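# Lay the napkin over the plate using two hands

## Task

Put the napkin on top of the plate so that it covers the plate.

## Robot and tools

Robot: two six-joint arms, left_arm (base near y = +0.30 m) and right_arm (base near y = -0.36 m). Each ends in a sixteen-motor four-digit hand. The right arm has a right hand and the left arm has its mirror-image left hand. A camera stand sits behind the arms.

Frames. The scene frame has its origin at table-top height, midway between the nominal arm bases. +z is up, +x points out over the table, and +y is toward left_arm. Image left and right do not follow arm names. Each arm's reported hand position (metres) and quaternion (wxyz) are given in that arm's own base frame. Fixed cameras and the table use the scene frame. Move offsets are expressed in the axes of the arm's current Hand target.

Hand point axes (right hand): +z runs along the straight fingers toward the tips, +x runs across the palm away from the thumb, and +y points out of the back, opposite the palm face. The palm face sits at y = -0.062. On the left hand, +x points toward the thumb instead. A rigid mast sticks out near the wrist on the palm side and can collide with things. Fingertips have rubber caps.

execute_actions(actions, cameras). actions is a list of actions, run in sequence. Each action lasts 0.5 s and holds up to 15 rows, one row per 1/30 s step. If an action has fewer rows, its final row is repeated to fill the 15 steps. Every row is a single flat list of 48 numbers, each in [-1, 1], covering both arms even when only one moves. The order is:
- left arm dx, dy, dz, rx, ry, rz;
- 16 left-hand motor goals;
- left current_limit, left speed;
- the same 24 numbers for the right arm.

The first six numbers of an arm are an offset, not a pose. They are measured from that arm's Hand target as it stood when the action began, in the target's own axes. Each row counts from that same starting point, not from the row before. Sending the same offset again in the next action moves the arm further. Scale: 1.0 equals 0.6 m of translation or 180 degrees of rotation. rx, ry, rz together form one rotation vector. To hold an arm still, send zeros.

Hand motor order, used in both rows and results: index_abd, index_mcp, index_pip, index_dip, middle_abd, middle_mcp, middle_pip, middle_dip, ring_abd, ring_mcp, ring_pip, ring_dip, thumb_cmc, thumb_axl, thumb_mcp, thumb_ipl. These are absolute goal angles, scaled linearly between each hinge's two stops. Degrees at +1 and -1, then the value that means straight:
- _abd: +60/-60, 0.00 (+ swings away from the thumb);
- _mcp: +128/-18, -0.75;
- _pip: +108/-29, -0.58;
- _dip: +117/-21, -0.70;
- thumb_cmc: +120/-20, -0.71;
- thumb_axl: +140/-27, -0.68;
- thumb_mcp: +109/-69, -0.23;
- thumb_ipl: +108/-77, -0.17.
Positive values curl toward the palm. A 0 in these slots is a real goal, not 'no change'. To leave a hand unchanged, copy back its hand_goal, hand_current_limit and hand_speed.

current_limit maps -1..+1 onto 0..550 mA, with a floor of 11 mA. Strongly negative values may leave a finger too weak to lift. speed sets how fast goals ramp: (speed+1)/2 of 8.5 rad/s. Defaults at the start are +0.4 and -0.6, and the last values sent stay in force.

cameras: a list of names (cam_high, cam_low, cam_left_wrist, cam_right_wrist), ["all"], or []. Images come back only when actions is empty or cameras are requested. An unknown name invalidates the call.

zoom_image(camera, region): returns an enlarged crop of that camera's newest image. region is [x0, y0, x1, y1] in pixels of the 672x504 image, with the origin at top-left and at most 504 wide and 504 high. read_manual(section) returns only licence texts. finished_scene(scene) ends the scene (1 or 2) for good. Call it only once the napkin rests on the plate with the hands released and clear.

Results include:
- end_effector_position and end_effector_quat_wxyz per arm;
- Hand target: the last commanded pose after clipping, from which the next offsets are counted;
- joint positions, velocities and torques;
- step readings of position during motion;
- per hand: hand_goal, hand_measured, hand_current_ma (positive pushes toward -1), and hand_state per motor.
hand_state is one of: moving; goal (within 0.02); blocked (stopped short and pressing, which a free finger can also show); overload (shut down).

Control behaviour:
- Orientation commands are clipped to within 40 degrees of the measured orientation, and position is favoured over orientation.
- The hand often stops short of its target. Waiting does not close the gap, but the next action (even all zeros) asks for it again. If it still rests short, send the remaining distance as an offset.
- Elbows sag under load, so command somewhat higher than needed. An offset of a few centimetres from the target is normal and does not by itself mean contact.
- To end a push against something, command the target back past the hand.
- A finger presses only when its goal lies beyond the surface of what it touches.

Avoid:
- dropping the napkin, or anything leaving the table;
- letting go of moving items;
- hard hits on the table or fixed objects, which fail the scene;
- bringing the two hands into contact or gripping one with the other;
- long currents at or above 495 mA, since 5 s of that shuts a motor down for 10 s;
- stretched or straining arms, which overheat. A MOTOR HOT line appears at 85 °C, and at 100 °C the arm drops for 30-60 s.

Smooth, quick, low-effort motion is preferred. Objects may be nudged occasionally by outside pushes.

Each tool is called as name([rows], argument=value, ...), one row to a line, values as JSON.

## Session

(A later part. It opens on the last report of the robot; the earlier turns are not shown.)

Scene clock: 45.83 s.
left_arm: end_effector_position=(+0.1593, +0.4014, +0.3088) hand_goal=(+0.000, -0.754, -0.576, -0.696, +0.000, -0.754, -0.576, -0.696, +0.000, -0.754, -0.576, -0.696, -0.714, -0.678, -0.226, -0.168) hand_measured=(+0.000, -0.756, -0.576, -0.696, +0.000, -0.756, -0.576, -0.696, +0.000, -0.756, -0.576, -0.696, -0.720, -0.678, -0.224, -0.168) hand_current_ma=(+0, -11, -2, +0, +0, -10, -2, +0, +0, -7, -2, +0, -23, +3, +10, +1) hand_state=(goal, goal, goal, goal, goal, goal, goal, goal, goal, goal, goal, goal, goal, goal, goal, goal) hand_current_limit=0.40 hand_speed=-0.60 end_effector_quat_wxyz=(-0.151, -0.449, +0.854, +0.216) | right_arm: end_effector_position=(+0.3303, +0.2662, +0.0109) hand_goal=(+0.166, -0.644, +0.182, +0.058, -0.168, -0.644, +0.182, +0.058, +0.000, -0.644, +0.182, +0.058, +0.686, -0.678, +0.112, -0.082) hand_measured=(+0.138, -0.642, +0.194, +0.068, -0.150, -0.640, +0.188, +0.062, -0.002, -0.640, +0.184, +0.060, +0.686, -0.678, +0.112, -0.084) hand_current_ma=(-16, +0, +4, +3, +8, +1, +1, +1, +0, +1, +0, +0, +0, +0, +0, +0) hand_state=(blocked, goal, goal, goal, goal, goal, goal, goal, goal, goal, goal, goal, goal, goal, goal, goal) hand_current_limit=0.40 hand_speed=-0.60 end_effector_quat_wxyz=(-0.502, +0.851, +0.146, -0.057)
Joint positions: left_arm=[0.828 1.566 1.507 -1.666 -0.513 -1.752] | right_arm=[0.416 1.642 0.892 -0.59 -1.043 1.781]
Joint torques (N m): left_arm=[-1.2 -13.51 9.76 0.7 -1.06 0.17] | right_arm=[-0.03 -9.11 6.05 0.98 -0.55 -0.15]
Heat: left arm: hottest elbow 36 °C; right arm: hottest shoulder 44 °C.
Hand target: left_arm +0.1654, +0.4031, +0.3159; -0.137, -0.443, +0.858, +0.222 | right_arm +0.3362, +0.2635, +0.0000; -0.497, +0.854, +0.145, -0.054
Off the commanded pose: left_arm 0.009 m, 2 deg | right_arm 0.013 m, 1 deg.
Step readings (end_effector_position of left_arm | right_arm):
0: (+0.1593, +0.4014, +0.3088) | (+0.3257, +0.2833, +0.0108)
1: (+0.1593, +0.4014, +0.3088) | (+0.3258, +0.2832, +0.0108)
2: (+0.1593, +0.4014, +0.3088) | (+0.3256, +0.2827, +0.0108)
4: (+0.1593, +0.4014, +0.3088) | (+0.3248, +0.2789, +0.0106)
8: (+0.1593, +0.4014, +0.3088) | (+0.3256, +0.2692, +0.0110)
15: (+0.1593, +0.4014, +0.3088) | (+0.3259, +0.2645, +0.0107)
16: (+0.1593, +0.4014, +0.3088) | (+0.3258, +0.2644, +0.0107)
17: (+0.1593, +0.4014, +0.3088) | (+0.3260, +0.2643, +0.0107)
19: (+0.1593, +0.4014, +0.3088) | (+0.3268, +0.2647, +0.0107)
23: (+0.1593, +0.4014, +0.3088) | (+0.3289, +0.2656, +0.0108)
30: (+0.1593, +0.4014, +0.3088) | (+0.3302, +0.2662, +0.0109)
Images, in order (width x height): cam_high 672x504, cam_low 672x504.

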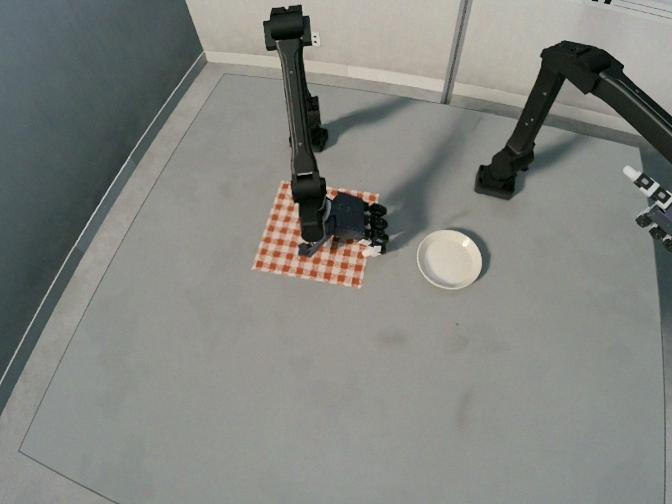

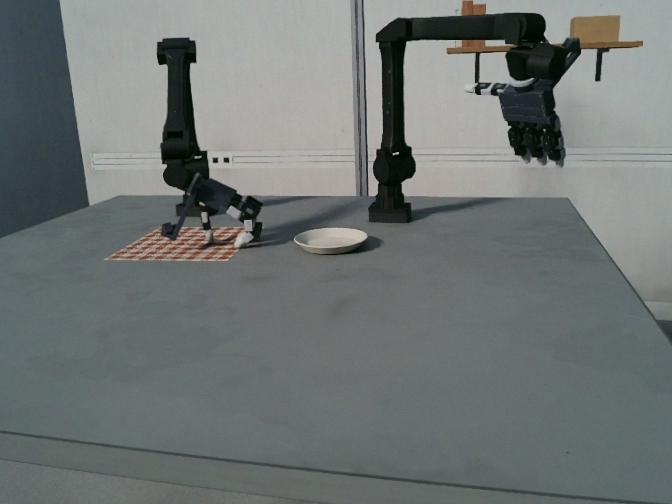

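execute_actions([
  [[0,0,0,0,0,0, 0,-0.754,-0.576,-0.696,0,-0.754,-0.576,-0.696,0,-0.754,-0.576,-0.696,-0.714,-0.678,-0.226,-0.168,0.4,-0.6, 0,-0.0555,-0.0705,0,0,0, 0.167,-0.644,0.182,0.058,-0.167,-0.644,0.182,0.058,0,-0.644,0.182,0.058,0.686,-0.677,0.112,-0.081,0.4,-0.6]],
  [[0,0,0,0,0,0, 0,-0.754,-0.576,-0.696,0,-0.754,-0.576,-0.696,0,-0.754,-0.576,-0.696,-0.714,-0.678,-0.226,-0.168,0.4,-0.6, 0,0.0722,0.0417,0,0,0, 0.167,-0.644,0.182,0.058,-0.167,-0.644,0.182,0.058,0,-0.644,0.182,0.058,0.686,-0.677,0.112,-0.081,0.4,-0.6]],
], cameras=["cam_high","cam_low","cam_right_wrist"])

zoom_image(camera="cam_high", region=[290, 160, 410, 290])

zoom_image(camera="cam_low", region=[160, 190, 300, 280])

Scene clock: 47.77 s.
left_arm: end_effector_position=(+0.1593, +0.4014, +0.3088) hand_goal=(+0.000, -0.754, -0.576, -0.696, +0.000, -0.754, -0.576, -0.696, +0.000, -0.754, -0.576, -0.696, -0.714, -0.678, -0.226, -0.168) hand_measured=(+0.000, -0.756, -0.576, -0.696, +0.000, -0.756, -0.576, -0.696, +0.000, -0.756, -0.576, -0.696, -0.720, -0.678, -0.224, -0.168) hand_current_ma=(+0, -11, -2, +0, +0, -10, -2, +0, +0, -7, -2, +0, -23, +3, +10, +1) hand_state=(goal, goal, goal, goal, goal, goal, goal, goal, goal, goal, goal, goal, goal, goal, goal, goal) hand_current_limit=0.40 hand_speed=-0.60 end_effector_quat_wxyz=(-0.151, -0.449, +0.854, +0.216) | right_arm: end_effector_position=(+0.3350, +0.2456, +0.0098) hand_goal=(+0.166, -0.644, +0.182, +0.058, -0.168, -0.644, +0.182, +0.058, +0.000, -0.644, +0.182, +0.058, +0.686, -0.678, +0.112, -0.082) hand_measured=(+0.138, -0.638, +0.200, +0.070, -0.150, -0.636, +0.194, +0.066, +0.000, -0.638, +0.188, +0.062, +0.686, -0.678, +0.112, -0.084) hand_current_ma=(-15, +1, +9, +5, +7, +2, +5, +2, +0, +2, +2, +1, +0, +0, +0, +0) hand_state=(blocked, goal, goal, goal, goal, goal, goal, goal, goal, goal, goal, goal, goal, goal, goal, goal) hand_current_limit=0.40 hand_speed=-0.60 end_effector_quat_wxyz=(-0.502, +0.851, +0.143, -0.059)
Joint positions: left_arm=[0.828 1.566 1.507 -1.666 -0.513 -1.752] | right_arm=[0.365 1.649 0.902 -0.678 -1.053 1.688]
Joint torques (N m): left_arm=[-1.2 -13.51 9.77 0.72 -1.06 0.17] | right_arm=[0.21 -9.11 6.26 0.94 -0.5 -0.14]
Heat: left arm: hottest elbow 37 °C; right arm: hottest shoulder 44 °C.
Hand target: left_arm +0.1654, +0.4031, +0.3159; -0.137, -0.443, +0.858, +0.222 | right_arm +0.3423, +0.2444, -0.0001; -0.497, +0.854, +0.145, -0.054
Off the commanded pose: left_arm 0.009 m, 2 deg | right_arm 0.012 m, 1 deg.
Step readings (end_effector_position of left_arm | right_arm):
0: (+0.1593, +0.4014, +0.3088) | (+0.3303, +0.2662, +0.0109)
1: (+0.1593, +0.4014, +0.3088) | (+0.3303, +0.2660, +0.0109)
2: (+0.1593, +0.4014, +0.3088) | (+0.3288, +0.2648, +0.0107)
4: (+0.1593, +0.4014, +0.3088) | (+0.3238, +0.2585, +0.0120)
8: (+0.1593, +0.4014, +0.3088) | (+0.3176, +0.2434, +0.0189)
15: (+0.1593, +0.4014, +0.3088) | (+0.3177, +0.2369, +0.0271)
16: (+0.1593, +0.4014, +0.3088) | (+0.3181, +0.2370, +0.0273)
17: (+0.1593, +0.4014, +0.3088) | (+0.3194, +0.2376, +0.0272)
19: (+0.1593, +0.4014, +0.3088) | (+0.3252, +0.2398, +0.0250)
23: (+0.1593, +0.4014, +0.3088) | (+0.3338, +0.2430, +0.0134)
30: (+0.1593, +0.4014, +0.3088) | (+0.3348, +0.2455, +0.0097)
Images, in order (width x height): cam_high 672x504, cam_low 672x504, cam_right_wrist 672x504.

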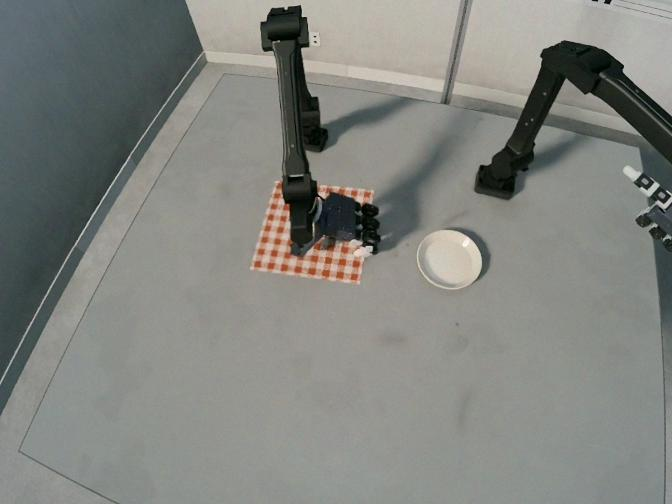

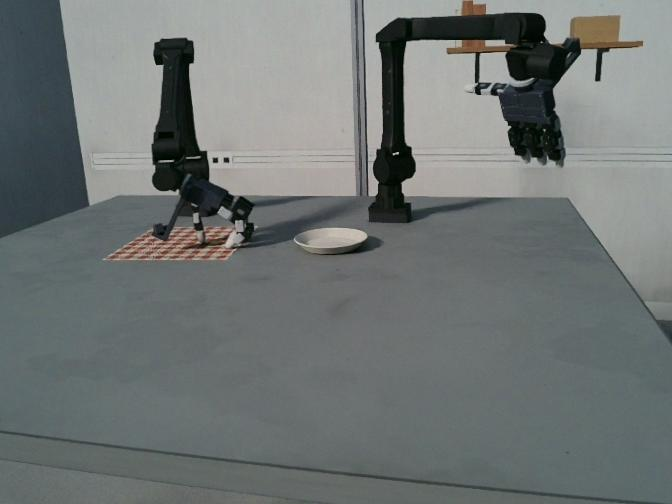

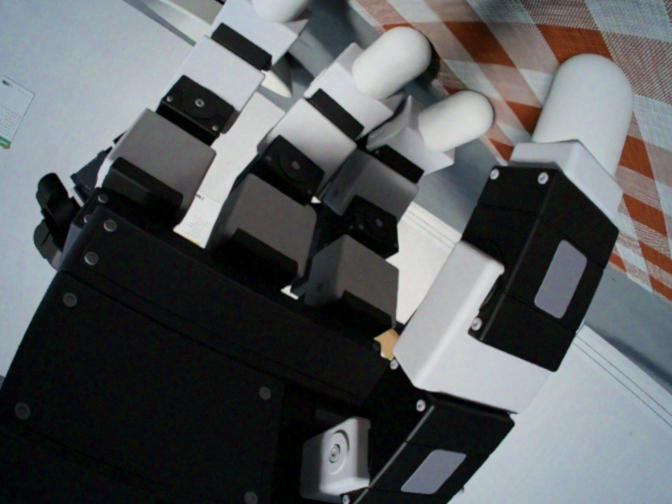

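Scaled by 3.877.

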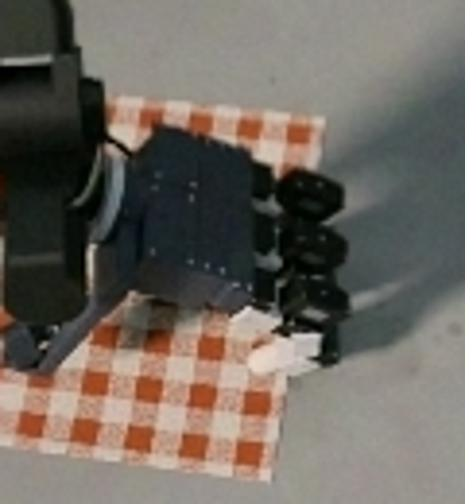

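Scaled by 3.600.

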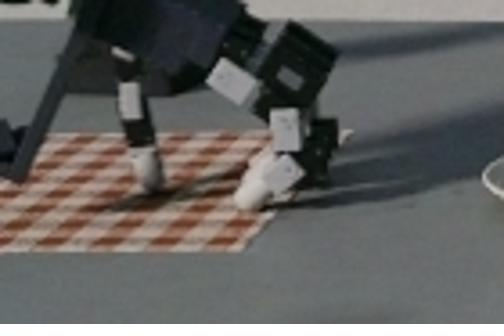

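execute_actions([
  [[0,0,0,0,0,0, 0,-0.754,-0.576,-0.696,0,-0.754,-0.576,-0.696,0,-0.754,-0.576,-0.696,-0.714,-0.678,-0.226,-0.168,0.4,-0.6, 0,0,0,0,0,0, 0.167,-0.370,0.299,-0.043,-0.167,-0.370,0.299,-0.043,0,-0.370,0.299,-0.043,0.686,-0.677,0.112,-0.005,0.4,-0.8]],
], cameras=["cam_high","cam_low","cam_right_wrist"])

zoom_image(camera="cam_low", region=[160, 190, 300, 280])

Scene clock: 48.80 s.
left_arm: end_effector_position=(+0.1593, +0.4014, +0.3088) hand_goal=(+0.000, -0.754, -0.576, -0.696, +0.000, -0.754, -0.576, -0.696, +0.000, -0.754, -0.576, -0.696, -0.714, -0.678, -0.226, -0.168) hand_measured=(+0.000, -0.756, -0.576, -0.696, +0.000, -0.756, -0.576, -0.696, +0.000, -0.756, -0.576, -0.696, -0.720, -0.678, -0.224, -0.168) hand_current_ma=(+0, -11, -2, +0, +0, -10, -2, +0, +0, -7, -2, +0, -23, +3, +10, +1) hand_state=(goal, goal, goal, goal, goal, goal, goal, goal, goal, goal, goal, goal, goal, goal, goal, goal) hand_current_limit=0.40 hand_speed=-0.60 end_effector_quat_wxyz=(-0.151, -0.449, +0.854, +0.216) | right_arm: end_effector_position=(+0.3365, +0.2452, +0.0065) hand_goal=(+0.166, -0.370, +0.298, -0.044, -0.168, -0.370, +0.298, -0.044, +0.000, -0.370, +0.298, -0.044, +0.686, -0.678, +0.112, -0.006) hand_measured=(+0.150, -0.370, +0.302, -0.036, -0.158, -0.368, +0.298, -0.042, +0.000, -0.368, +0.294, -0.042, +0.686, -0.678, +0.112, -0.008) hand_current_ma=(-5, +0, +1, +2, +2, +0, +0, +0, +0, +0, -1, +0, +0, +0, +0, +0) hand_state=(goal, goal, goal, goal, goal, goal, goal, goal, goal, goal, goal, goal, goal, goal, goal, goal) hand_current_limit=0.40 hand_speed=-0.80 end_effector_quat_wxyz=(-0.499, +0.853, +0.144, -0.057)
Joint positions: left_arm=[0.828 1.566 1.507 -1.666 -0.513 -1.752] | right_arm=[0.366 1.656 0.902 -0.669 -1.045 1.688]
Joint torques (N m): left_arm=[-1.26 -13.51 9.76 0.7 -1.06 0.17] | right_arm=[0.15 -9.58 6.23 0.64 -0.78 -0.14]
Heat: left arm: hottest elbow 37 °C; right arm: hottest shoulder 44 °C.
Hand target: left_arm +0.1654, +0.4031, +0.3159; -0.137, -0.443, +0.858, +0.222 | right_arm +0.3424, +0.2445, +0.0000; -0.497, +0.854, +0.145, -0.053
Off the commanded pose: left_arm 0.009 m, 2 deg | right_arm 0.009 m, 0 deg.
Step readings (end_effector_position of left_arm | right_arm):
0: (+0.1593, +0.4014, +0.3088) | (+0.3351, +0.2456, +0.0098)
1: (+0.1593, +0.4014, +0.3088) | (+0.3350, +0.2457, +0.0098)
2: (+0.1593, +0.4014, +0.3088) | (+0.3353, +0.2460, +0.0100)
4: (+0.1593, +0.4014, +0.3088) | (+0.3361, +0.2463, +0.0100)
8: (+0.1593, +0.4014, +0.3088) | (+0.3365, +0.2462, +0.0092)
15: (+0.1593, +0.4014, +0.3088) | (+0.3365, +0.2452, +0.0065)
Images, in order (width x height): cam_high 672x504, cam_low 672x504, cam_right_wrist 672x504.

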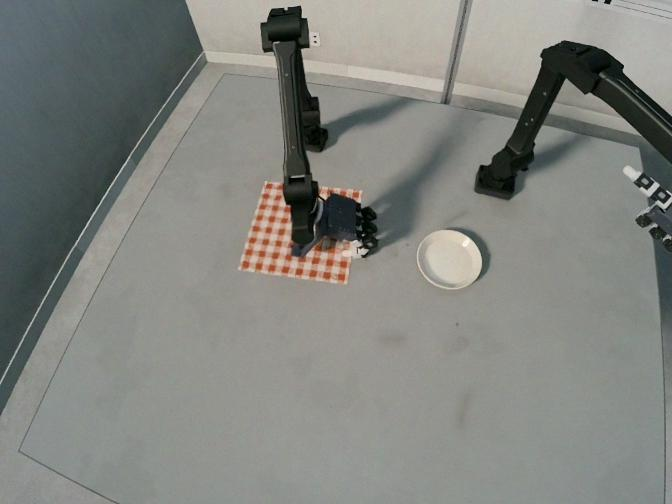

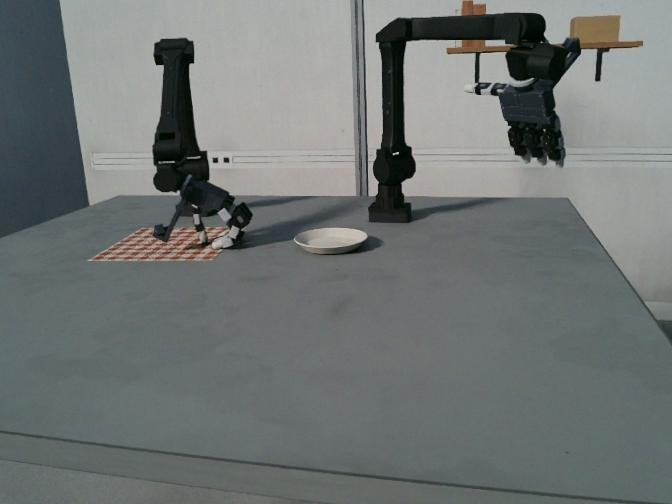

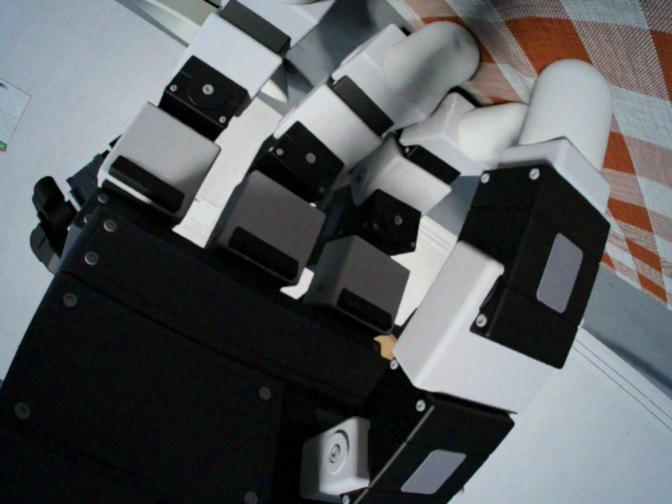

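Scaled by 3.600.

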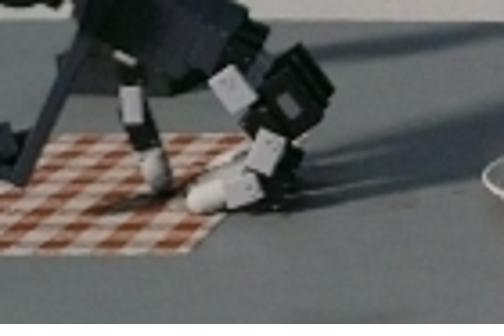

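execute_actions([
  [[0,0,0,0,0,0, 0,-0.754,-0.576,-0.696,0,-0.754,-0.576,-0.696,0,-0.754,-0.576,-0.696,-0.714,-0.678,-0.226,-0.168,0.4,-0.6, 0,-0.0347,-0.1067,0.0278,0,0, 0.167,-0.644,0.182,0.058,-0.167,-0.644,0.182,0.058,0,-0.644,0.182,0.058,0.686,-0.677,0.112,-0.081,0.4,-0.6]],
  [[0,0,0,0,0,0, 0,-0.754,-0.576,-0.696,0,-0.754,-0.576,-0.696,0,-0.754,-0.576,-0.696,-0.714,-0.678,-0.226,-0.168,0.4,-0.6, 0,0.0755,0.0352,0,0,0, 0.167,-0.644,0.182,0.058,-0.167,-0.644,0.182,0.058,0,-0.644,0.182,0.058,0.686,-0.677,0.112,-0.081,0.4,-0.6]],
], cameras=["cam_high","cam_low","cam_right_wrist"])

zoom_image(camera="cam_low", region=[140, 190, 280, 280])

zoom_image(camera="cam_high", region=[270, 160, 390, 290])

Scene clock: 51.40 s.
left_arm: end_effector_position=(+0.1593, +0.4014, +0.3088) hand_goal=(+0.000, -0.754, -0.576, -0.696, +0.000, -0.754, -0.576, -0.696, +0.000, -0.754, -0.576, -0.696, -0.714, -0.678, -0.226, -0.168) hand_measured=(+0.000, -0.756, -0.576, -0.696, +0.000, -0.756, -0.576, -0.696, +0.000, -0.756, -0.576, -0.696, -0.720, -0.678, -0.224, -0.168) hand_current_ma=(+0, -11, -2, +0, +0, -10, -2, +0, +0, -7, -2, +0, -23, +3, +10, +1) hand_state=(goal, goal, goal, goal, goal, goal, goal, goal, goal, goal, goal, goal, goal, goal, goal, goal) hand_current_limit=0.40 hand_speed=-0.60 end_effector_quat_wxyz=(-0.151, -0.449, +0.854, +0.216) | right_arm: end_effector_position=(+0.3447, +0.1977, +0.0099) hand_goal=(+0.166, -0.644, +0.182, +0.058, -0.168, -0.644, +0.182, +0.058, +0.000, -0.644, +0.182, +0.058, +0.686, -0.678, +0.112, -0.082) hand_measured=(+0.142, -0.630, +0.188, +0.056, -0.148, -0.628, +0.188, +0.054, -0.002, -0.630, +0.184, +0.056, +0.686, -0.678, +0.112, -0.078) hand_current_ma=(-11, +6, +1, +0, +8, +8, +1, +0, +0, +6, +0, +0, +0, +0, +0, +1) hand_state=(blocked, goal, goal, goal, goal, goal, goal, goal, goal, goal, goal, goal, goal, goal, goal, goal) hand_current_limit=0.40 hand_speed=-0.60 end_effector_quat_wxyz=(-0.535, +0.832, +0.125, -0.070)
Joint positions: left_arm=[0.828 1.566 1.507 -1.666 -0.513 -1.752] | right_arm=[0.214 1.709 0.949 -0.952 -1.136 1.397]
Joint torques (N m): left_arm=[-1.2 -13.51 9.77 0.72 -1.06 0.17] | right_arm=[0.91 -8.94 6.57 0.62 -0.83 -0.33]
Heat: left arm: hottest elbow 37 °C; right arm: hottest shoulder 44 °C.
Hand target: left_arm +0.1654, +0.4031, +0.3159; -0.137, -0.443, +0.858, +0.222 | right_arm +0.3557, +0.2015, -0.0001; -0.534, +0.831, +0.143, -0.060
Off the commanded pose: left_arm 0.009 m, 2 deg | right_arm 0.015 m, 2 deg.
Step readings (end_effector_position of left_arm | right_arm):
0: (+0.1593, +0.4014, +0.3088) | (+0.3365, +0.2452, +0.0065)
1: (+0.1593, +0.4014, +0.3088) | (+0.3364, +0.2451, +0.0067)
2: (+0.1593, +0.4014, +0.3088) | (+0.3341, +0.2442, +0.0082)
4: (+0.1593, +0.4014, +0.3088) | (+0.3283, +0.2361, +0.0120)
8: (+0.1593, +0.4014, +0.3088) | (+0.3253, +0.2067, +0.0186)
15: (+0.1593, +0.4014, +0.3088) | (+0.3326, +0.1942, +0.0316)
16: (+0.1593, +0.4014, +0.3088) | (+0.3333, +0.1944, +0.0325)
17: (+0.1593, +0.4014, +0.3088) | (+0.3349, +0.1949, +0.0324)
19: (+0.1593, +0.4014, +0.3088) | (+0.3394, +0.1960, +0.0291)
23: (+0.1593, +0.4014, +0.3088) | (+0.3435, +0.1968, +0.0115)
30: (+0.1593, +0.4014, +0.3088) | (+0.3447, +0.1977, +0.0099)
Images, in order (width x height): cam_high 672x504, cam_low 672x504, cam_right_wrist 672x504.

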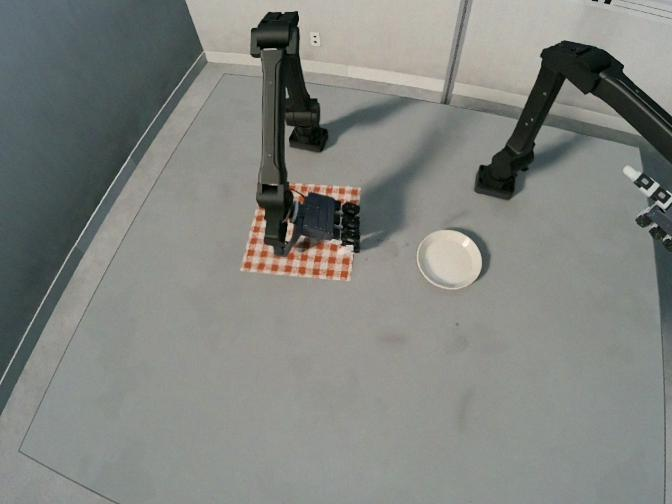

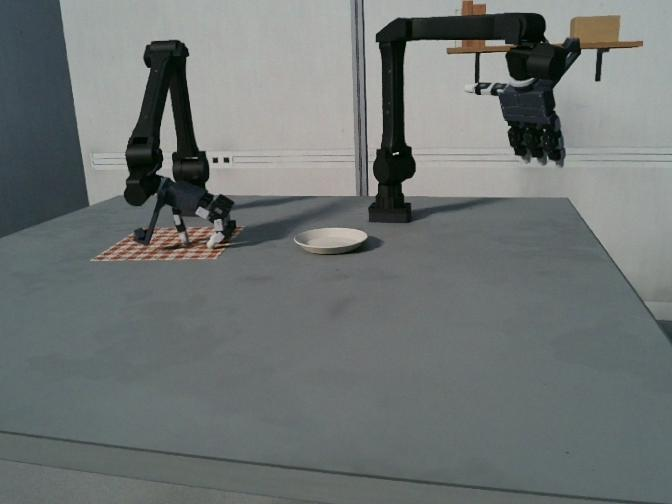

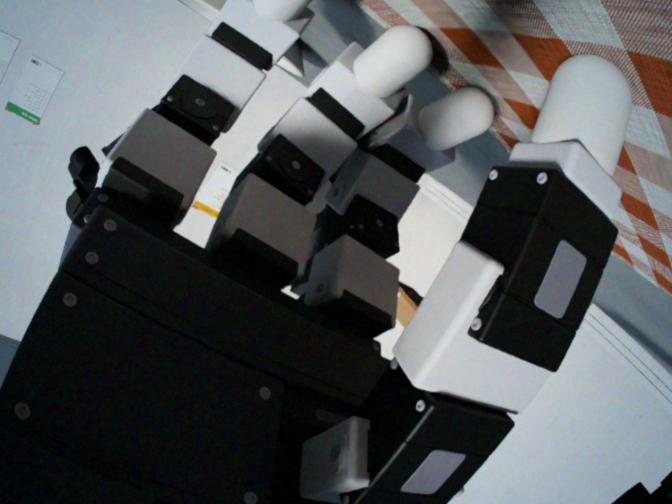

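Scaled by 3.600.

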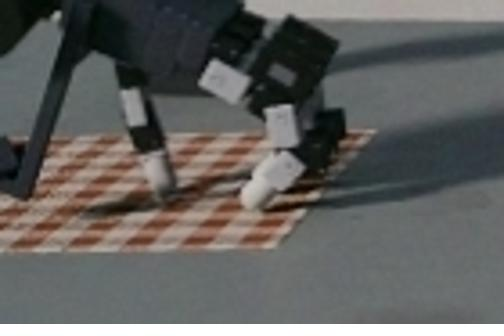

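Scaled by 3.877.

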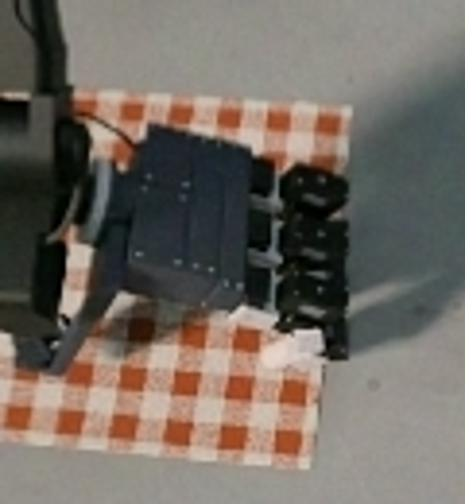

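execute_actions([
  [[0,0,0,0,0,0, 0,-0.754,-0.576,-0.696,0,-0.754,-0.576,-0.696,0,-0.754,-0.576,-0.696,-0.714,-0.678,-0.226,-0.168,0.4,-0.6, 0,0.0151,0.007,0,0,0, 0.167,-0.370,0.299,-0.043,-0.167,-0.370,0.299,-0.043,0,-0.370,0.299,-0.043,0.686,-0.677,0.112,-0.081,0.4,-0.8]],
], cameras=["cam_high","cam_low","cam_right_wrist"])

zoom_image(camera="cam_low", region=[140, 190, 280, 280])

zoom_image(camera="cam_high", region=[270, 160, 390, 290])

Scene clock: 52.77 s.
left_arm: end_effector_position=(+0.1593, +0.4014, +0.3088) hand_goal=(+0.000, -0.754, -0.576, -0.696, +0.000, -0.754, -0.576, -0.696, +0.000, -0.754, -0.576, -0.696, -0.714, -0.678, -0.226, -0.168) hand_measured=(+0.000, -0.756, -0.576, -0.696, +0.000, -0.756, -0.576, -0.696, +0.000, -0.756, -0.576, -0.696, -0.720, -0.678, -0.224, -0.168) hand_current_ma=(+0, -11, -2, +0, +0, -10, -2, +0, +0, -7, -2, +0, -23, +3, +10, +1) hand_state=(goal, goal, goal, goal, goal, goal, goal, goal, goal, goal, goal, goal, goal, goal, goal, goal) hand_current_limit=0.40 hand_speed=-0.60 end_effector_quat_wxyz=(-0.151, -0.449, +0.854, +0.216) | right_arm: end_effector_position=(+0.3472, +0.1987, +0.0098) hand_goal=(+0.166, -0.370, +0.298, -0.044, -0.168, -0.370, +0.298, -0.044, +0.000, -0.370, +0.298, -0.044, +0.686, -0.678, +0.112, -0.082) hand_measured=(+0.152, -0.368, +0.294, -0.042, -0.156, -0.368, +0.296, -0.042, -0.002, -0.368, +0.294, -0.042, +0.672, -0.684, +0.112, -0.078) hand_current_ma=(-5, +0, -1, +0, +3, +0, +0, +0, +0, +0, -1, +0, -6, -2, +0, +1) hand_state=(goal, goal, goal, goal, goal, goal, goal, goal, goal, goal, goal, goal, goal, goal, goal, goal) hand_current_limit=0.40 hand_speed=-0.80 end_effector_quat_wxyz=(-0.536, +0.832, +0.126, -0.066)
Joint positions: left_arm=[0.828 1.566 1.507 -1.666 -0.513 -1.752] | right_arm=[0.214 1.709 0.949 -0.938 -1.138 1.404]
Joint torques (N m): left_arm=[-1.2 -13.57 9.77 0.72 -1.06 0.17] | right_arm=[0.91 -7.47 6.09 1.02 -0.68 -0.4]
Heat: left arm: hottest elbow 37 °C; right arm: hottest shoulder 44 °C.
Hand target: left_arm +0.1654, +0.4031, +0.3159; -0.137, -0.443, +0.858, +0.222 | right_arm +0.3562, +0.2016, -0.0101; -0.534, +0.831, +0.143, -0.060
Off the commanded pose: left_arm 0.009 m, 2 deg | right_arm 0.022 m, 2 deg.
Step readings (end_effector_position of left_arm | right_arm):
0: (+0.1593, +0.4014, +0.3088) | (+0.3447, +0.1977, +0.0099)
1: (+0.1593, +0.4014, +0.3088) | (+0.3449, +0.1978, +0.0099)
2: (+0.1593, +0.4014, +0.3088) | (+0.3452, +0.1979, +0.0099)
4: (+0.1593, +0.4014, +0.3088) | (+0.3462, +0.1982, +0.0098)
8: (+0.1593, +0.4014, +0.3088) | (+0.3470, +0.1986, +0.0098)
15: (+0.1593, +0.4014, +0.3088) | (+0.3472, +0.1987, +0.0098)
Images, in order (width x height): cam_high 672x504, cam_low 672x504, cam_right_wrist 672x504.

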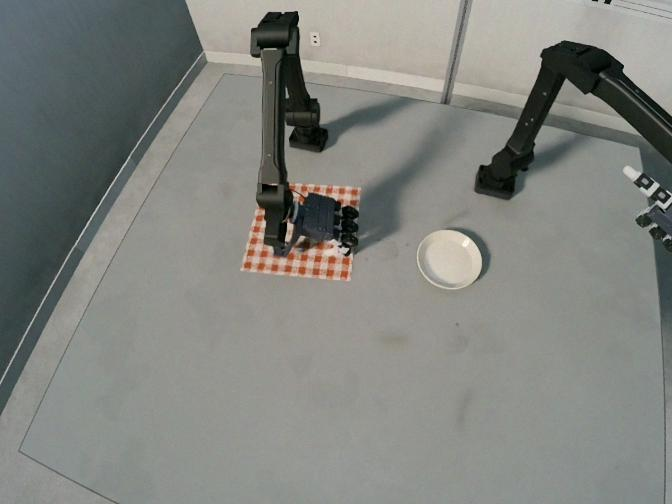

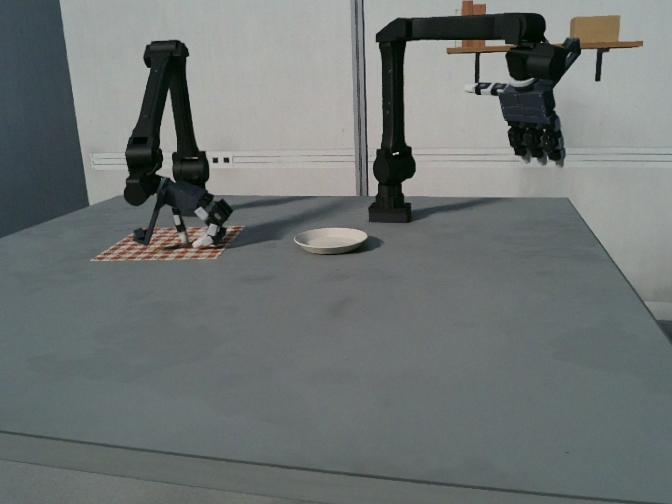

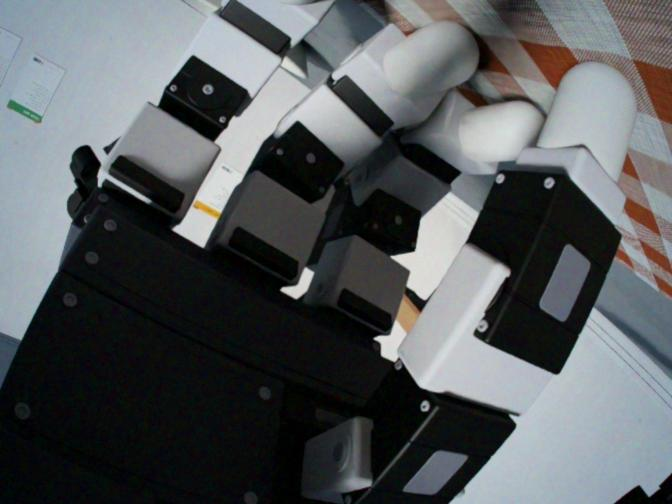

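Scaled by 3.600.

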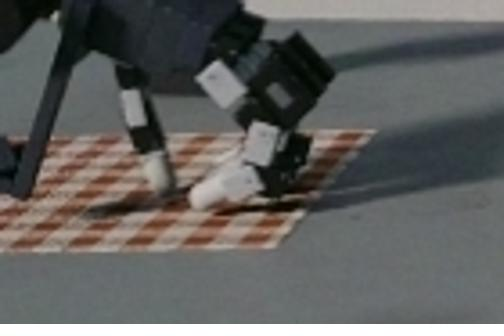

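Scaled by 3.877.

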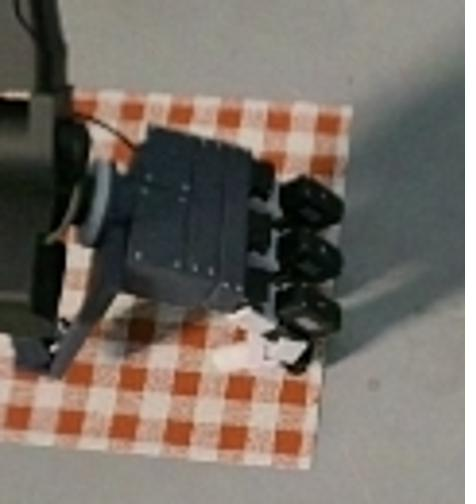

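execute_actions([
  [[0,0,0,0,0,0, 0,-0.754,-0.576,-0.696,0,-0.754,-0.576,-0.696,0,-0.754,-0.576,-0.696,-0.714,-0.678,-0.226,-0.168,0.4,-0.6, 0,-0.0825,-0.02,0.0167,0,0, 0.167,-0.644,0.182,0.058,-0.167,-0.644,0.182,0.058,0,-0.644,0.182,0.058,0.686,-0.677,0.112,-0.081,0.4,-0.6]],
  [[0,0,0,0,0,0, 0,-0.754,-0.576,-0.696,0,-0.754,-0.576,-0.696,0,-0.754,-0.576,-0.696,-0.714,-0.678,-0.226,-0.168,0.4,-0.6, 0,0.0695,0.0281,0,0,0, 0.167,-0.644,0.182,0.058,-0.167,-0.644,0.182,0.058,0,-0.644,0.182,0.058,0.686,-0.677,0.112,-0.081,0.4,-0.6]],
  [[0,0,0,0,0,0, 0,-0.754,-0.576,-0.696,0,-0.754,-0.576,-0.696,0,-0.754,-0.576,-0.696,-0.714,-0.678,-0.226,-0.168,0.4,-0.6, 0,0,0,0,0,0, 0.167,-0.205,0.182,-0.145,-0.167,-0.205,0.182,-0.145,0,-0.205,0.182,-0.145,0.686,-0.677,0.112,-0.081,0.4,-0.8]],
], cameras=["cam_high","cam_low","cam_right_wrist"])

zoom_image(camera="cam_low", region=[140, 190, 280, 280])

zoom_image(camera="cam_high", region=[270, 160, 390, 290])

Scene clock: 56.73 s.
left_arm: end_effector_position=(+0.1593, +0.4014, +0.3088) hand_goal=(+0.000, -0.754, -0.576, -0.696, +0.000, -0.754, -0.576, -0.696, +0.000, -0.754, -0.576, -0.696, -0.714, -0.678, -0.226, -0.168) hand_measured=(+0.000, -0.756, -0.576, -0.696, +0.000, -0.756, -0.576, -0.696, +0.000, -0.756, -0.576, -0.696, -0.720, -0.678, -0.224, -0.168) hand_current_ma=(+0, -11, -2, +0, +0, -10, -2, +0, +0, -7, -2, +0, -23, +3, +10, +1) hand_state=(goal, goal, goal, goal, goal, goal, goal, goal, goal, goal, goal, goal, goal, goal, goal, goal) hand_current_limit=0.40 hand_speed=-0.60 end_effector_quat_wxyz=(-0.151, -0.449, +0.854, +0.216) | right_arm: end_effector_position=(+0.3466, +0.2100, +0.0120) hand_goal=(+0.166, -0.206, +0.182, -0.146, -0.168, -0.206, +0.182, -0.146, +0.000, -0.206, +0.182, -0.146, +0.686, -0.678, +0.112, -0.082) hand_measured=(+0.142, -0.206, +0.190, -0.142, -0.148, -0.204, +0.186, -0.144, +0.000, -0.204, +0.184, -0.144, +0.684, -0.680, +0.126, -0.070) hand_current_ma=(-11, +0, +2, +1, +8, +0, +1, +0, +0, +0, +0, +0, +0, +0, +10, +7) hand_state=(blocked, goal, goal, goal, goal, goal, goal, goal, goal, goal, goal, goal, goal, goal, goal, goal) hand_current_limit=0.40 hand_speed=-0.80 end_effector_quat_wxyz=(-0.560, +0.815, +0.130, -0.065)
Joint positions: left_arm=[0.828 1.566 1.507 -1.666 -0.513 -1.752] | right_arm=[0.221 1.723 0.952 -0.935 -1.195 1.383]
Joint torques (N m): left_arm=[-1.2 -13.57 9.77 0.72 -1.06 0.17] | right_arm=[0.85 -8.18 6.05 0.54 -0.51 -0.32]
Heat: left arm: hottest elbow 37 °C; right arm: hottest shoulder 44 °C.
Hand target: left_arm +0.1654, +0.4031, +0.3159; -0.137, -0.443, +0.858, +0.222 | right_arm +0.3530, +0.2111, -0.0051; -0.556, +0.817, +0.141, -0.064
Off the commanded pose: left_arm 0.009 m, 2 deg | right_arm 0.018 m, 1 deg.
Step readings (end_effector_position of left_arm | right_arm):
0: (+0.1593, +0.4014, +0.3088) | (+0.3472, +0.1987, +0.0098)
1: (+0.1593, +0.4014, +0.3088) | (+0.3472, +0.1988, +0.0099)
2: (+0.1593, +0.4014, +0.3088) | (+0.3467, +0.1998, +0.0111)
4: (+0.1593, +0.4014, +0.3088) | (+0.3437, +0.2014, +0.0135)
8: (+0.1593, +0.4014, +0.3088) | (+0.3361, +0.2032, +0.0171)
15: (+0.1593, +0.4014, +0.3088) | (+0.3323, +0.2030, +0.0182)
16: (+0.1593, +0.4014, +0.3088) | (+0.3323, +0.2031, +0.0183)
17: (+0.1593, +0.4014, +0.3088) | (+0.3337, +0.2034, +0.0179)
19: (+0.1593, +0.4014, +0.3088) | (+0.3386, +0.2045, +0.0162)
23: (+0.1593, +0.4014, +0.3088) | (+0.3438, +0.2066, +0.0124)
30: (+0.1593, +0.4014, +0.3088) | (+0.3448, +0.2070, +0.0124)
31: (+0.1593, +0.4014, +0.3088) | (+0.3449, +0.2071, +0.0125)
32: (+0.1593, +0.4014, +0.3088) | (+0.3449, +0.2071, +0.0125)
34: (+0.1593, +0.4014, +0.3088) | (+0.3449, +0.2071, +0.0125)
38: (+0.1593, +0.4014, +0.3088) | (+0.3450, +0.2072, +0.0125)
45: (+0.1593, +0.4014, +0.3088) | (+0.3466, +0.2114, +0.0135)
Images, in order (width x height): cam_high 672x504, cam_low 672x504, cam_right_wrist 672x504.

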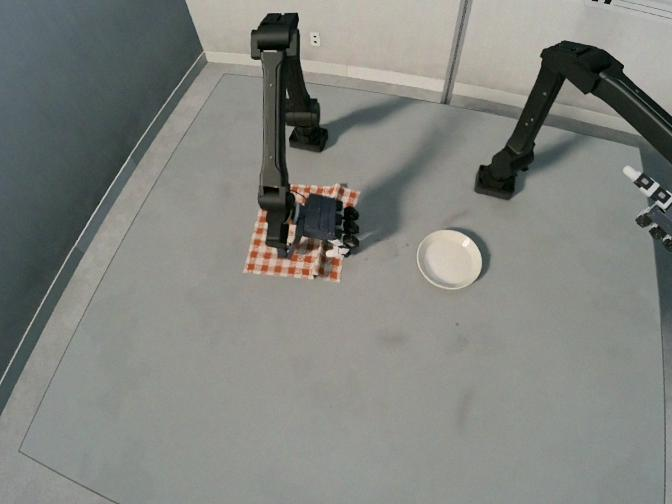

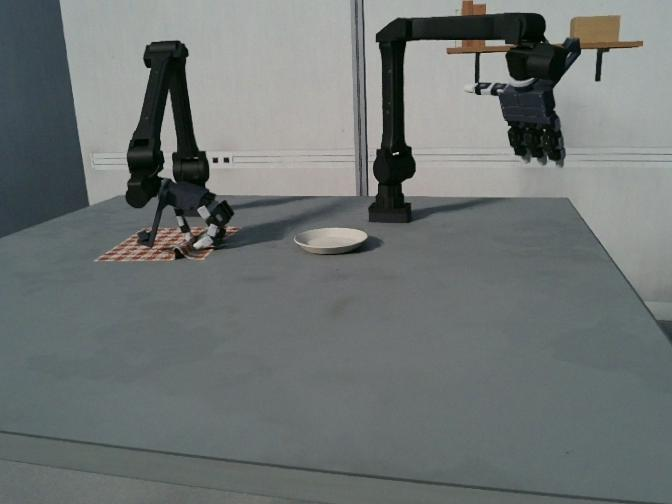

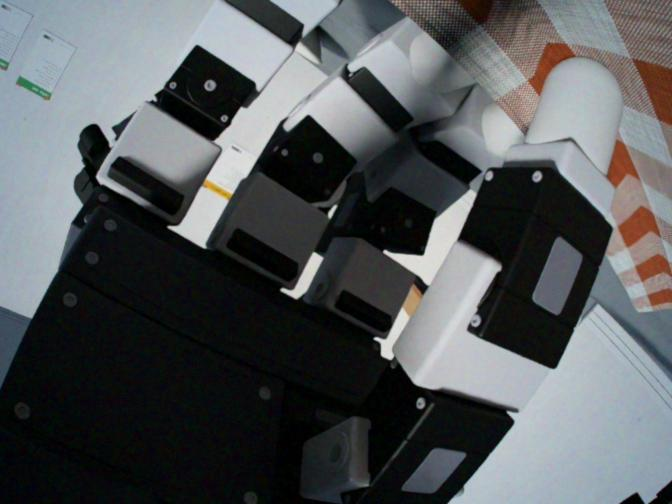

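Scaled by 3.600.

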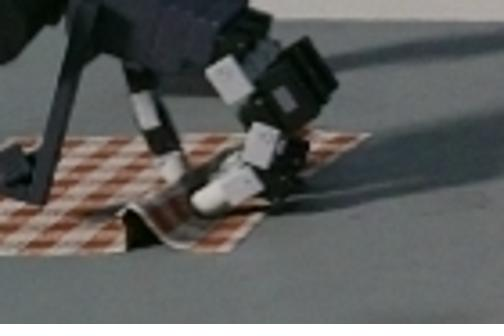

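Scaled by 3.877.

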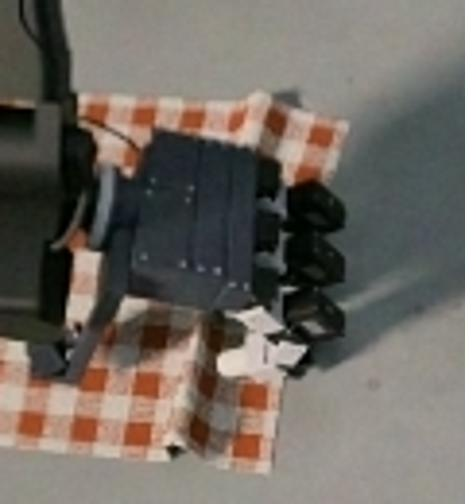

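execute_actions([
  [[0,0,0,0,0,0, 0,-0.754,-0.576,-0.696,0,-0.754,-0.576,-0.696,0,-0.754,-0.576,-0.696,-0.714,-0.678,-0.226,-0.168,0.4,-0.6, 0,0,0,0,0,0, 0.167,-0.068,0.226,-0.116,-0.167,-0.068,0.226,-0.116,0,-0.068,0.226,-0.116,0.686,-0.677,0.337,0.211,0.4,-0.8]],
], cameras=["cam_high","cam_low","cam_right_wrist"])

zoom_image(camera="cam_low", region=[140, 190, 280, 280])

zoom_image(camera="cam_high", region=[270, 160, 390, 290])

Scene clock: 57.87 s.
left_arm: end_effector_position=(+0.1593, +0.4014, +0.3088) hand_goal=(+0.000, -0.754, -0.576, -0.696, +0.000, -0.754, -0.576, -0.696, +0.000, -0.754, -0.576, -0.696, -0.714, -0.678, -0.226, -0.168) hand_measured=(+0.000, -0.756, -0.576, -0.696, +0.000, -0.756, -0.576, -0.696, +0.000, -0.756, -0.576, -0.696, -0.720, -0.678, -0.224, -0.168) hand_current_ma=(+0, -11, -2, +0, +0, -10, -2, +0, +0, -7, -2, +0, -23, +3, +10, +1) hand_state=(goal, goal, goal, goal, goal, goal, goal, goal, goal, goal, goal, goal, goal, goal, goal, goal) hand_current_limit=0.40 hand_speed=-0.60 end_effector_quat_wxyz=(-0.151, -0.449, +0.854, +0.216) | right_arm: end_effector_position=(+0.3480, +0.2094, +0.0089) hand_goal=(+0.166, -0.068, +0.226, -0.116, -0.168, -0.068, +0.226, -0.116, +0.000, -0.068, +0.226, -0.116, +0.686, -0.678, +0.336, +0.210) hand_measured=(+0.144, -0.128, +0.214, -0.118, -0.150, -0.132, +0.216, -0.116, +0.000, -0.068, +0.220, -0.120, +0.688, -0.678, +0.154, +0.004) hand_current_ma=(-10, -84, -5, +0, +8, -94, -3, +0, +0, +0, -1, +0, +0, +0, -385, -384) hand_state=(blocked, blocked, goal, goal, goal, blocked, goal, goal, goal, goal, goal, goal, goal, goal, blocked, blocked) hand_current_limit=0.40 hand_speed=-0.80 end_effector_quat_wxyz=(-0.558, +0.816, +0.134, -0.063)
Joint positions: left_arm=[0.828 1.566 1.507 -1.666 -0.513 -1.752] | right_arm=[0.221 1.728 0.952 -0.929 -1.189 1.375]
Joint torques (N m): left_arm=[-1.2 -13.51 9.77 0.72 -1.06 0.17] | right_arm=[0.85 -8.47 6.06 0.38 -0.72 -0.25]
Heat: left arm: hottest elbow 37 °C; right arm: hottest shoulder 44 °C.
Hand target: left_arm +0.1654, +0.4031, +0.3159; -0.137, -0.443, +0.858, +0.222 | right_arm +0.3531, +0.2111, -0.0050; -0.556, +0.817, +0.141, -0.064
Off the commanded pose: left_arm 0.009 m, 2 deg | right_arm 0.015 m, 1 deg.
Step readings (end_effector_position of left_arm | right_arm):
0: (+0.1593, +0.4014, +0.3088) | (+0.3466, +0.2100, +0.0120)
1: (+0.1593, +0.4014, +0.3088) | (+0.3466, +0.2099, +0.0119)
2: (+0.1593, +0.4014, +0.3088) | (+0.3467, +0.2096, +0.0116)
4: (+0.1593, +0.4014, +0.3088) | (+0.3476, +0.2092, +0.0098)
8: (+0.1593, +0.4014, +0.3088) | (+0.3476, +0.2093, +0.0092)
15: (+0.1593, +0.4014, +0.3088) | (+0.3480, +0.2094, +0.0089)
Images, in order (width x height): cam_high 672x504, cam_low 672x504, cam_right_wrist 672x504.

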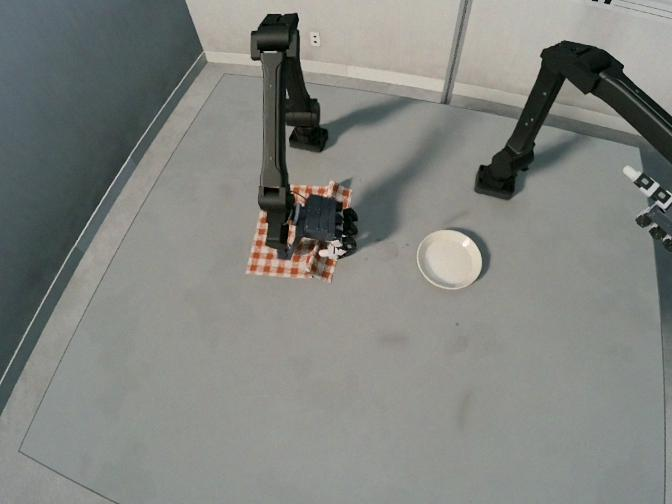

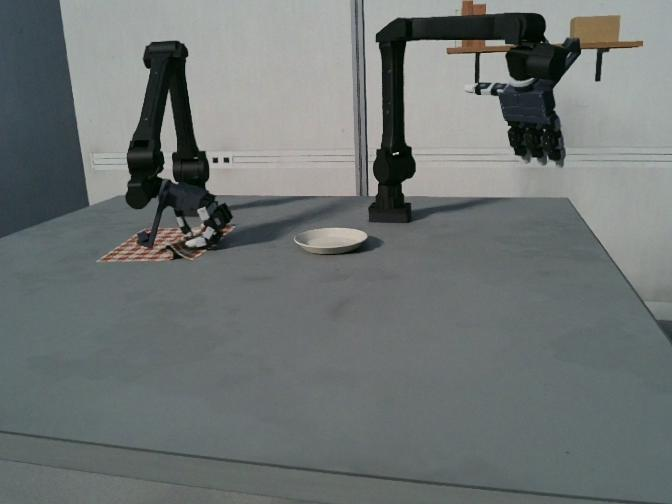

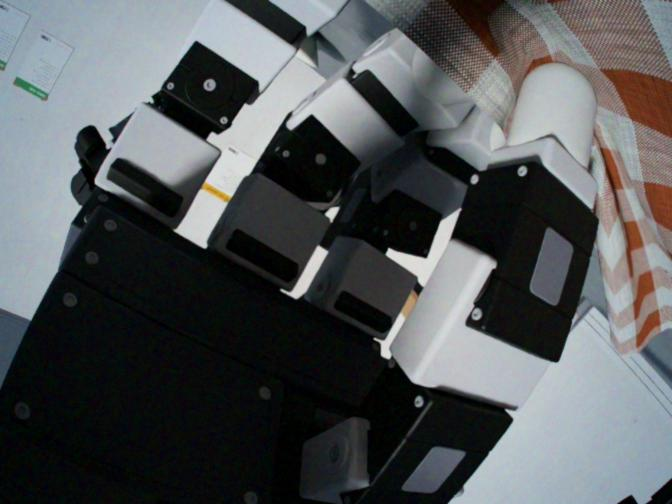

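Scaled by 3.600.

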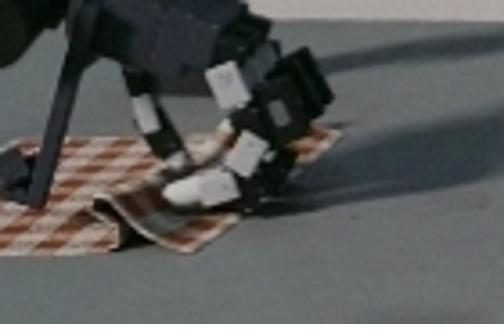

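Scaled by 3.877.

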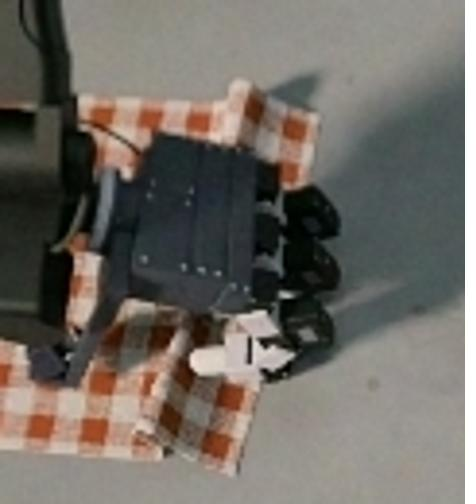

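execute_actions([
  [[0,0,0,0,0,0, 0,-0.754,-0.576,-0.696,0,-0.754,-0.576,-0.696,0,-0.754,-0.576,-0.696,-0.714,-0.678,-0.226,-0.168,0.4,-0.6, 0,-0.1236,-0.05,0,0,0, 0.167,-0.068,0.226,-0.116,-0.167,-0.068,0.226,-0.116,0,-0.068,0.226,-0.116,0.686,-0.677,0.337,0.211,0.2,-0.8]],
], cameras=["cam_high","cam_low","cam_right_wrist"])

zoom_image(camera="cam_low", region=[80, 150, 280, 280])

Scene clock: 60.73 s.
left_arm: end_effector_position=(+0.1593, +0.4014, +0.3088) hand_goal=(+0.000, -0.754, -0.576, -0.696, +0.000, -0.754, -0.576, -0.696, +0.000, -0.754, -0.576, -0.696, -0.714, -0.678, -0.226, -0.168) hand_measured=(+0.000, -0.756, -0.576, -0.696, +0.000, -0.756, -0.576, -0.696, +0.000, -0.756, -0.576, -0.696, -0.720, -0.678, -0.224, -0.168) hand_current_ma=(+0, -11, -2, +0, +0, -10, -2, +0, +0, -7, -2, +0, -23, +3, +10, +1) hand_state=(goal, goal, goal, goal, goal, goal, goal, goal, goal, goal, goal, goal, goal, goal, goal, goal) hand_current_limit=0.40 hand_speed=-0.60 end_effector_quat_wxyz=(-0.151, -0.449, +0.854, +0.216) | right_arm: end_effector_position=(+0.3328, +0.2048, +0.0589) hand_goal=(+0.166, -0.068, +0.226, -0.116, -0.168, -0.068, +0.226, -0.116, +0.000, -0.068, +0.226, -0.116, +0.686, -0.678, +0.336, +0.210) hand_measured=(+0.144, -0.128, +0.214, -0.118, -0.150, -0.132, +0.216, -0.116, +0.000, -0.068, +0.220, -0.118, +0.684, -0.678, +0.154, +0.010) hand_current_ma=(-10, -84, -5, +0, +8, -94, -3, +0, +0, +0, -1, +0, +0, +0, -330, -330) hand_state=(blocked, blocked, goal, goal, goal, blocked, goal, goal, goal, goal, goal, goal, goal, goal, blocked, blocked) hand_current_limit=0.20 hand_speed=-0.80 end_effector_quat_wxyz=(-0.554, +0.819, +0.124, -0.083)
Joint positions: left_arm=[0.828 1.566 1.507 -1.666 -0.513 -1.752] | right_arm=[0.221 1.627 0.982 -1.116 -1.181 1.364]
Joint torques (N m): left_arm=[-1.2 -13.51 9.77 0.72 -1.06 0.17] | right_arm=[0.79 -12.1 8.81 -0.59 -1.02 -0.11]
Heat: left arm: hottest elbow 37 °C; right arm: hottest shoulder 44 °C.
Hand target: left_arm +0.1654, +0.4031, +0.3159; -0.137, -0.443, +0.858, +0.222 | right_arm +0.3491, +0.2098, +0.0749; -0.556, +0.817, +0.141, -0.064
Off the commanded pose: left_arm 0.009 m, 2 deg | right_arm 0.023 m, 3 deg.
Step readings (end_effector_position of left_arm | right_arm):
0: (+0.1593, +0.4014, +0.3088) | (+0.3480, +0.2094, +0.0089)
1: (+0.1593, +0.4014, +0.3088) | (+0.3478, +0.2094, +0.0090)
2: (+0.1593, +0.4014, +0.3088) | (+0.3462, +0.2090, +0.0101)
4: (+0.1593, +0.4014, +0.3088) | (+0.3405, +0.2070, +0.0141)
8: (+0.1593, +0.4014, +0.3088) | (+0.3298, +0.2041, +0.0341)
15: (+0.1593, +0.4014, +0.3088) | (+0.3340, +0.2050, +0.0579)
Images, in order (width x height): cam_high 672x504, cam_low 672x504, cam_right_wrist 672x504.

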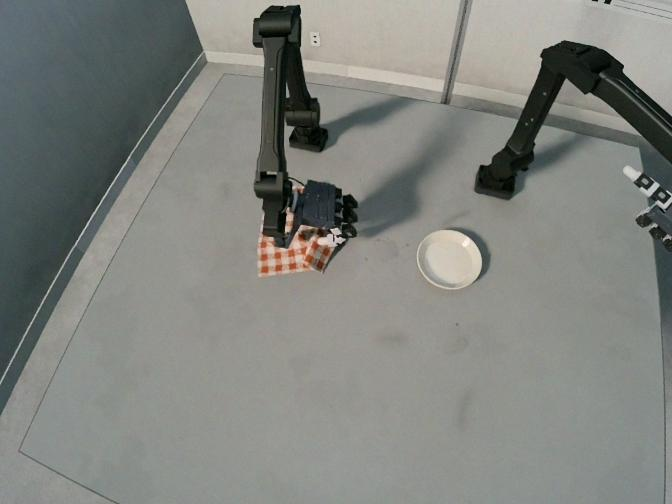

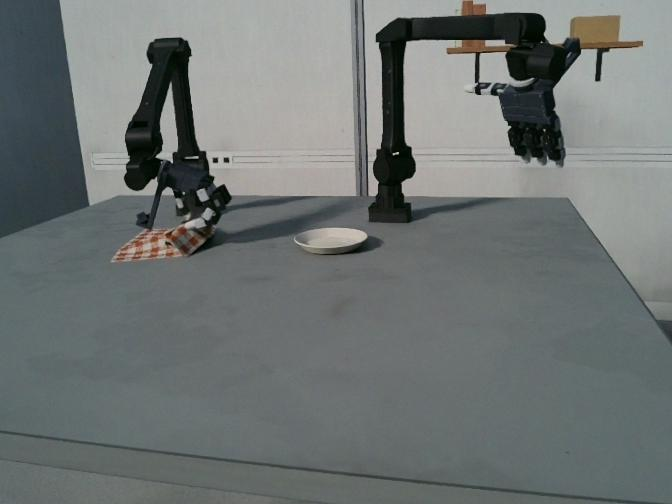

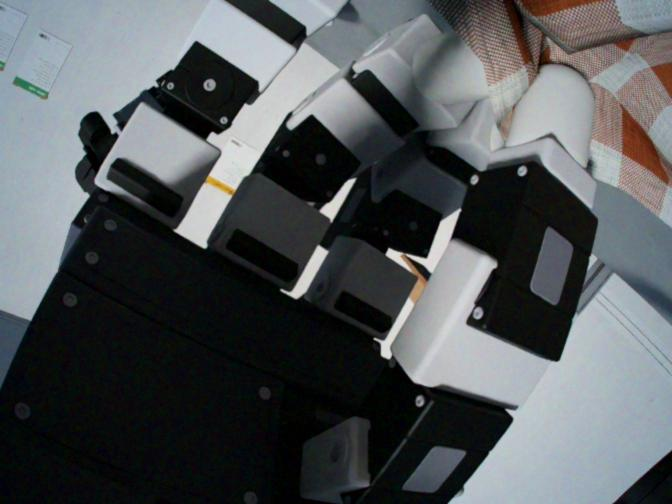

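Scaled by 2.520.

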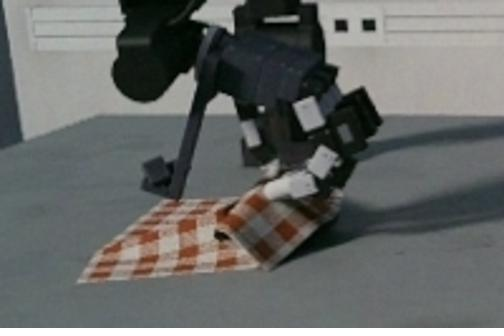

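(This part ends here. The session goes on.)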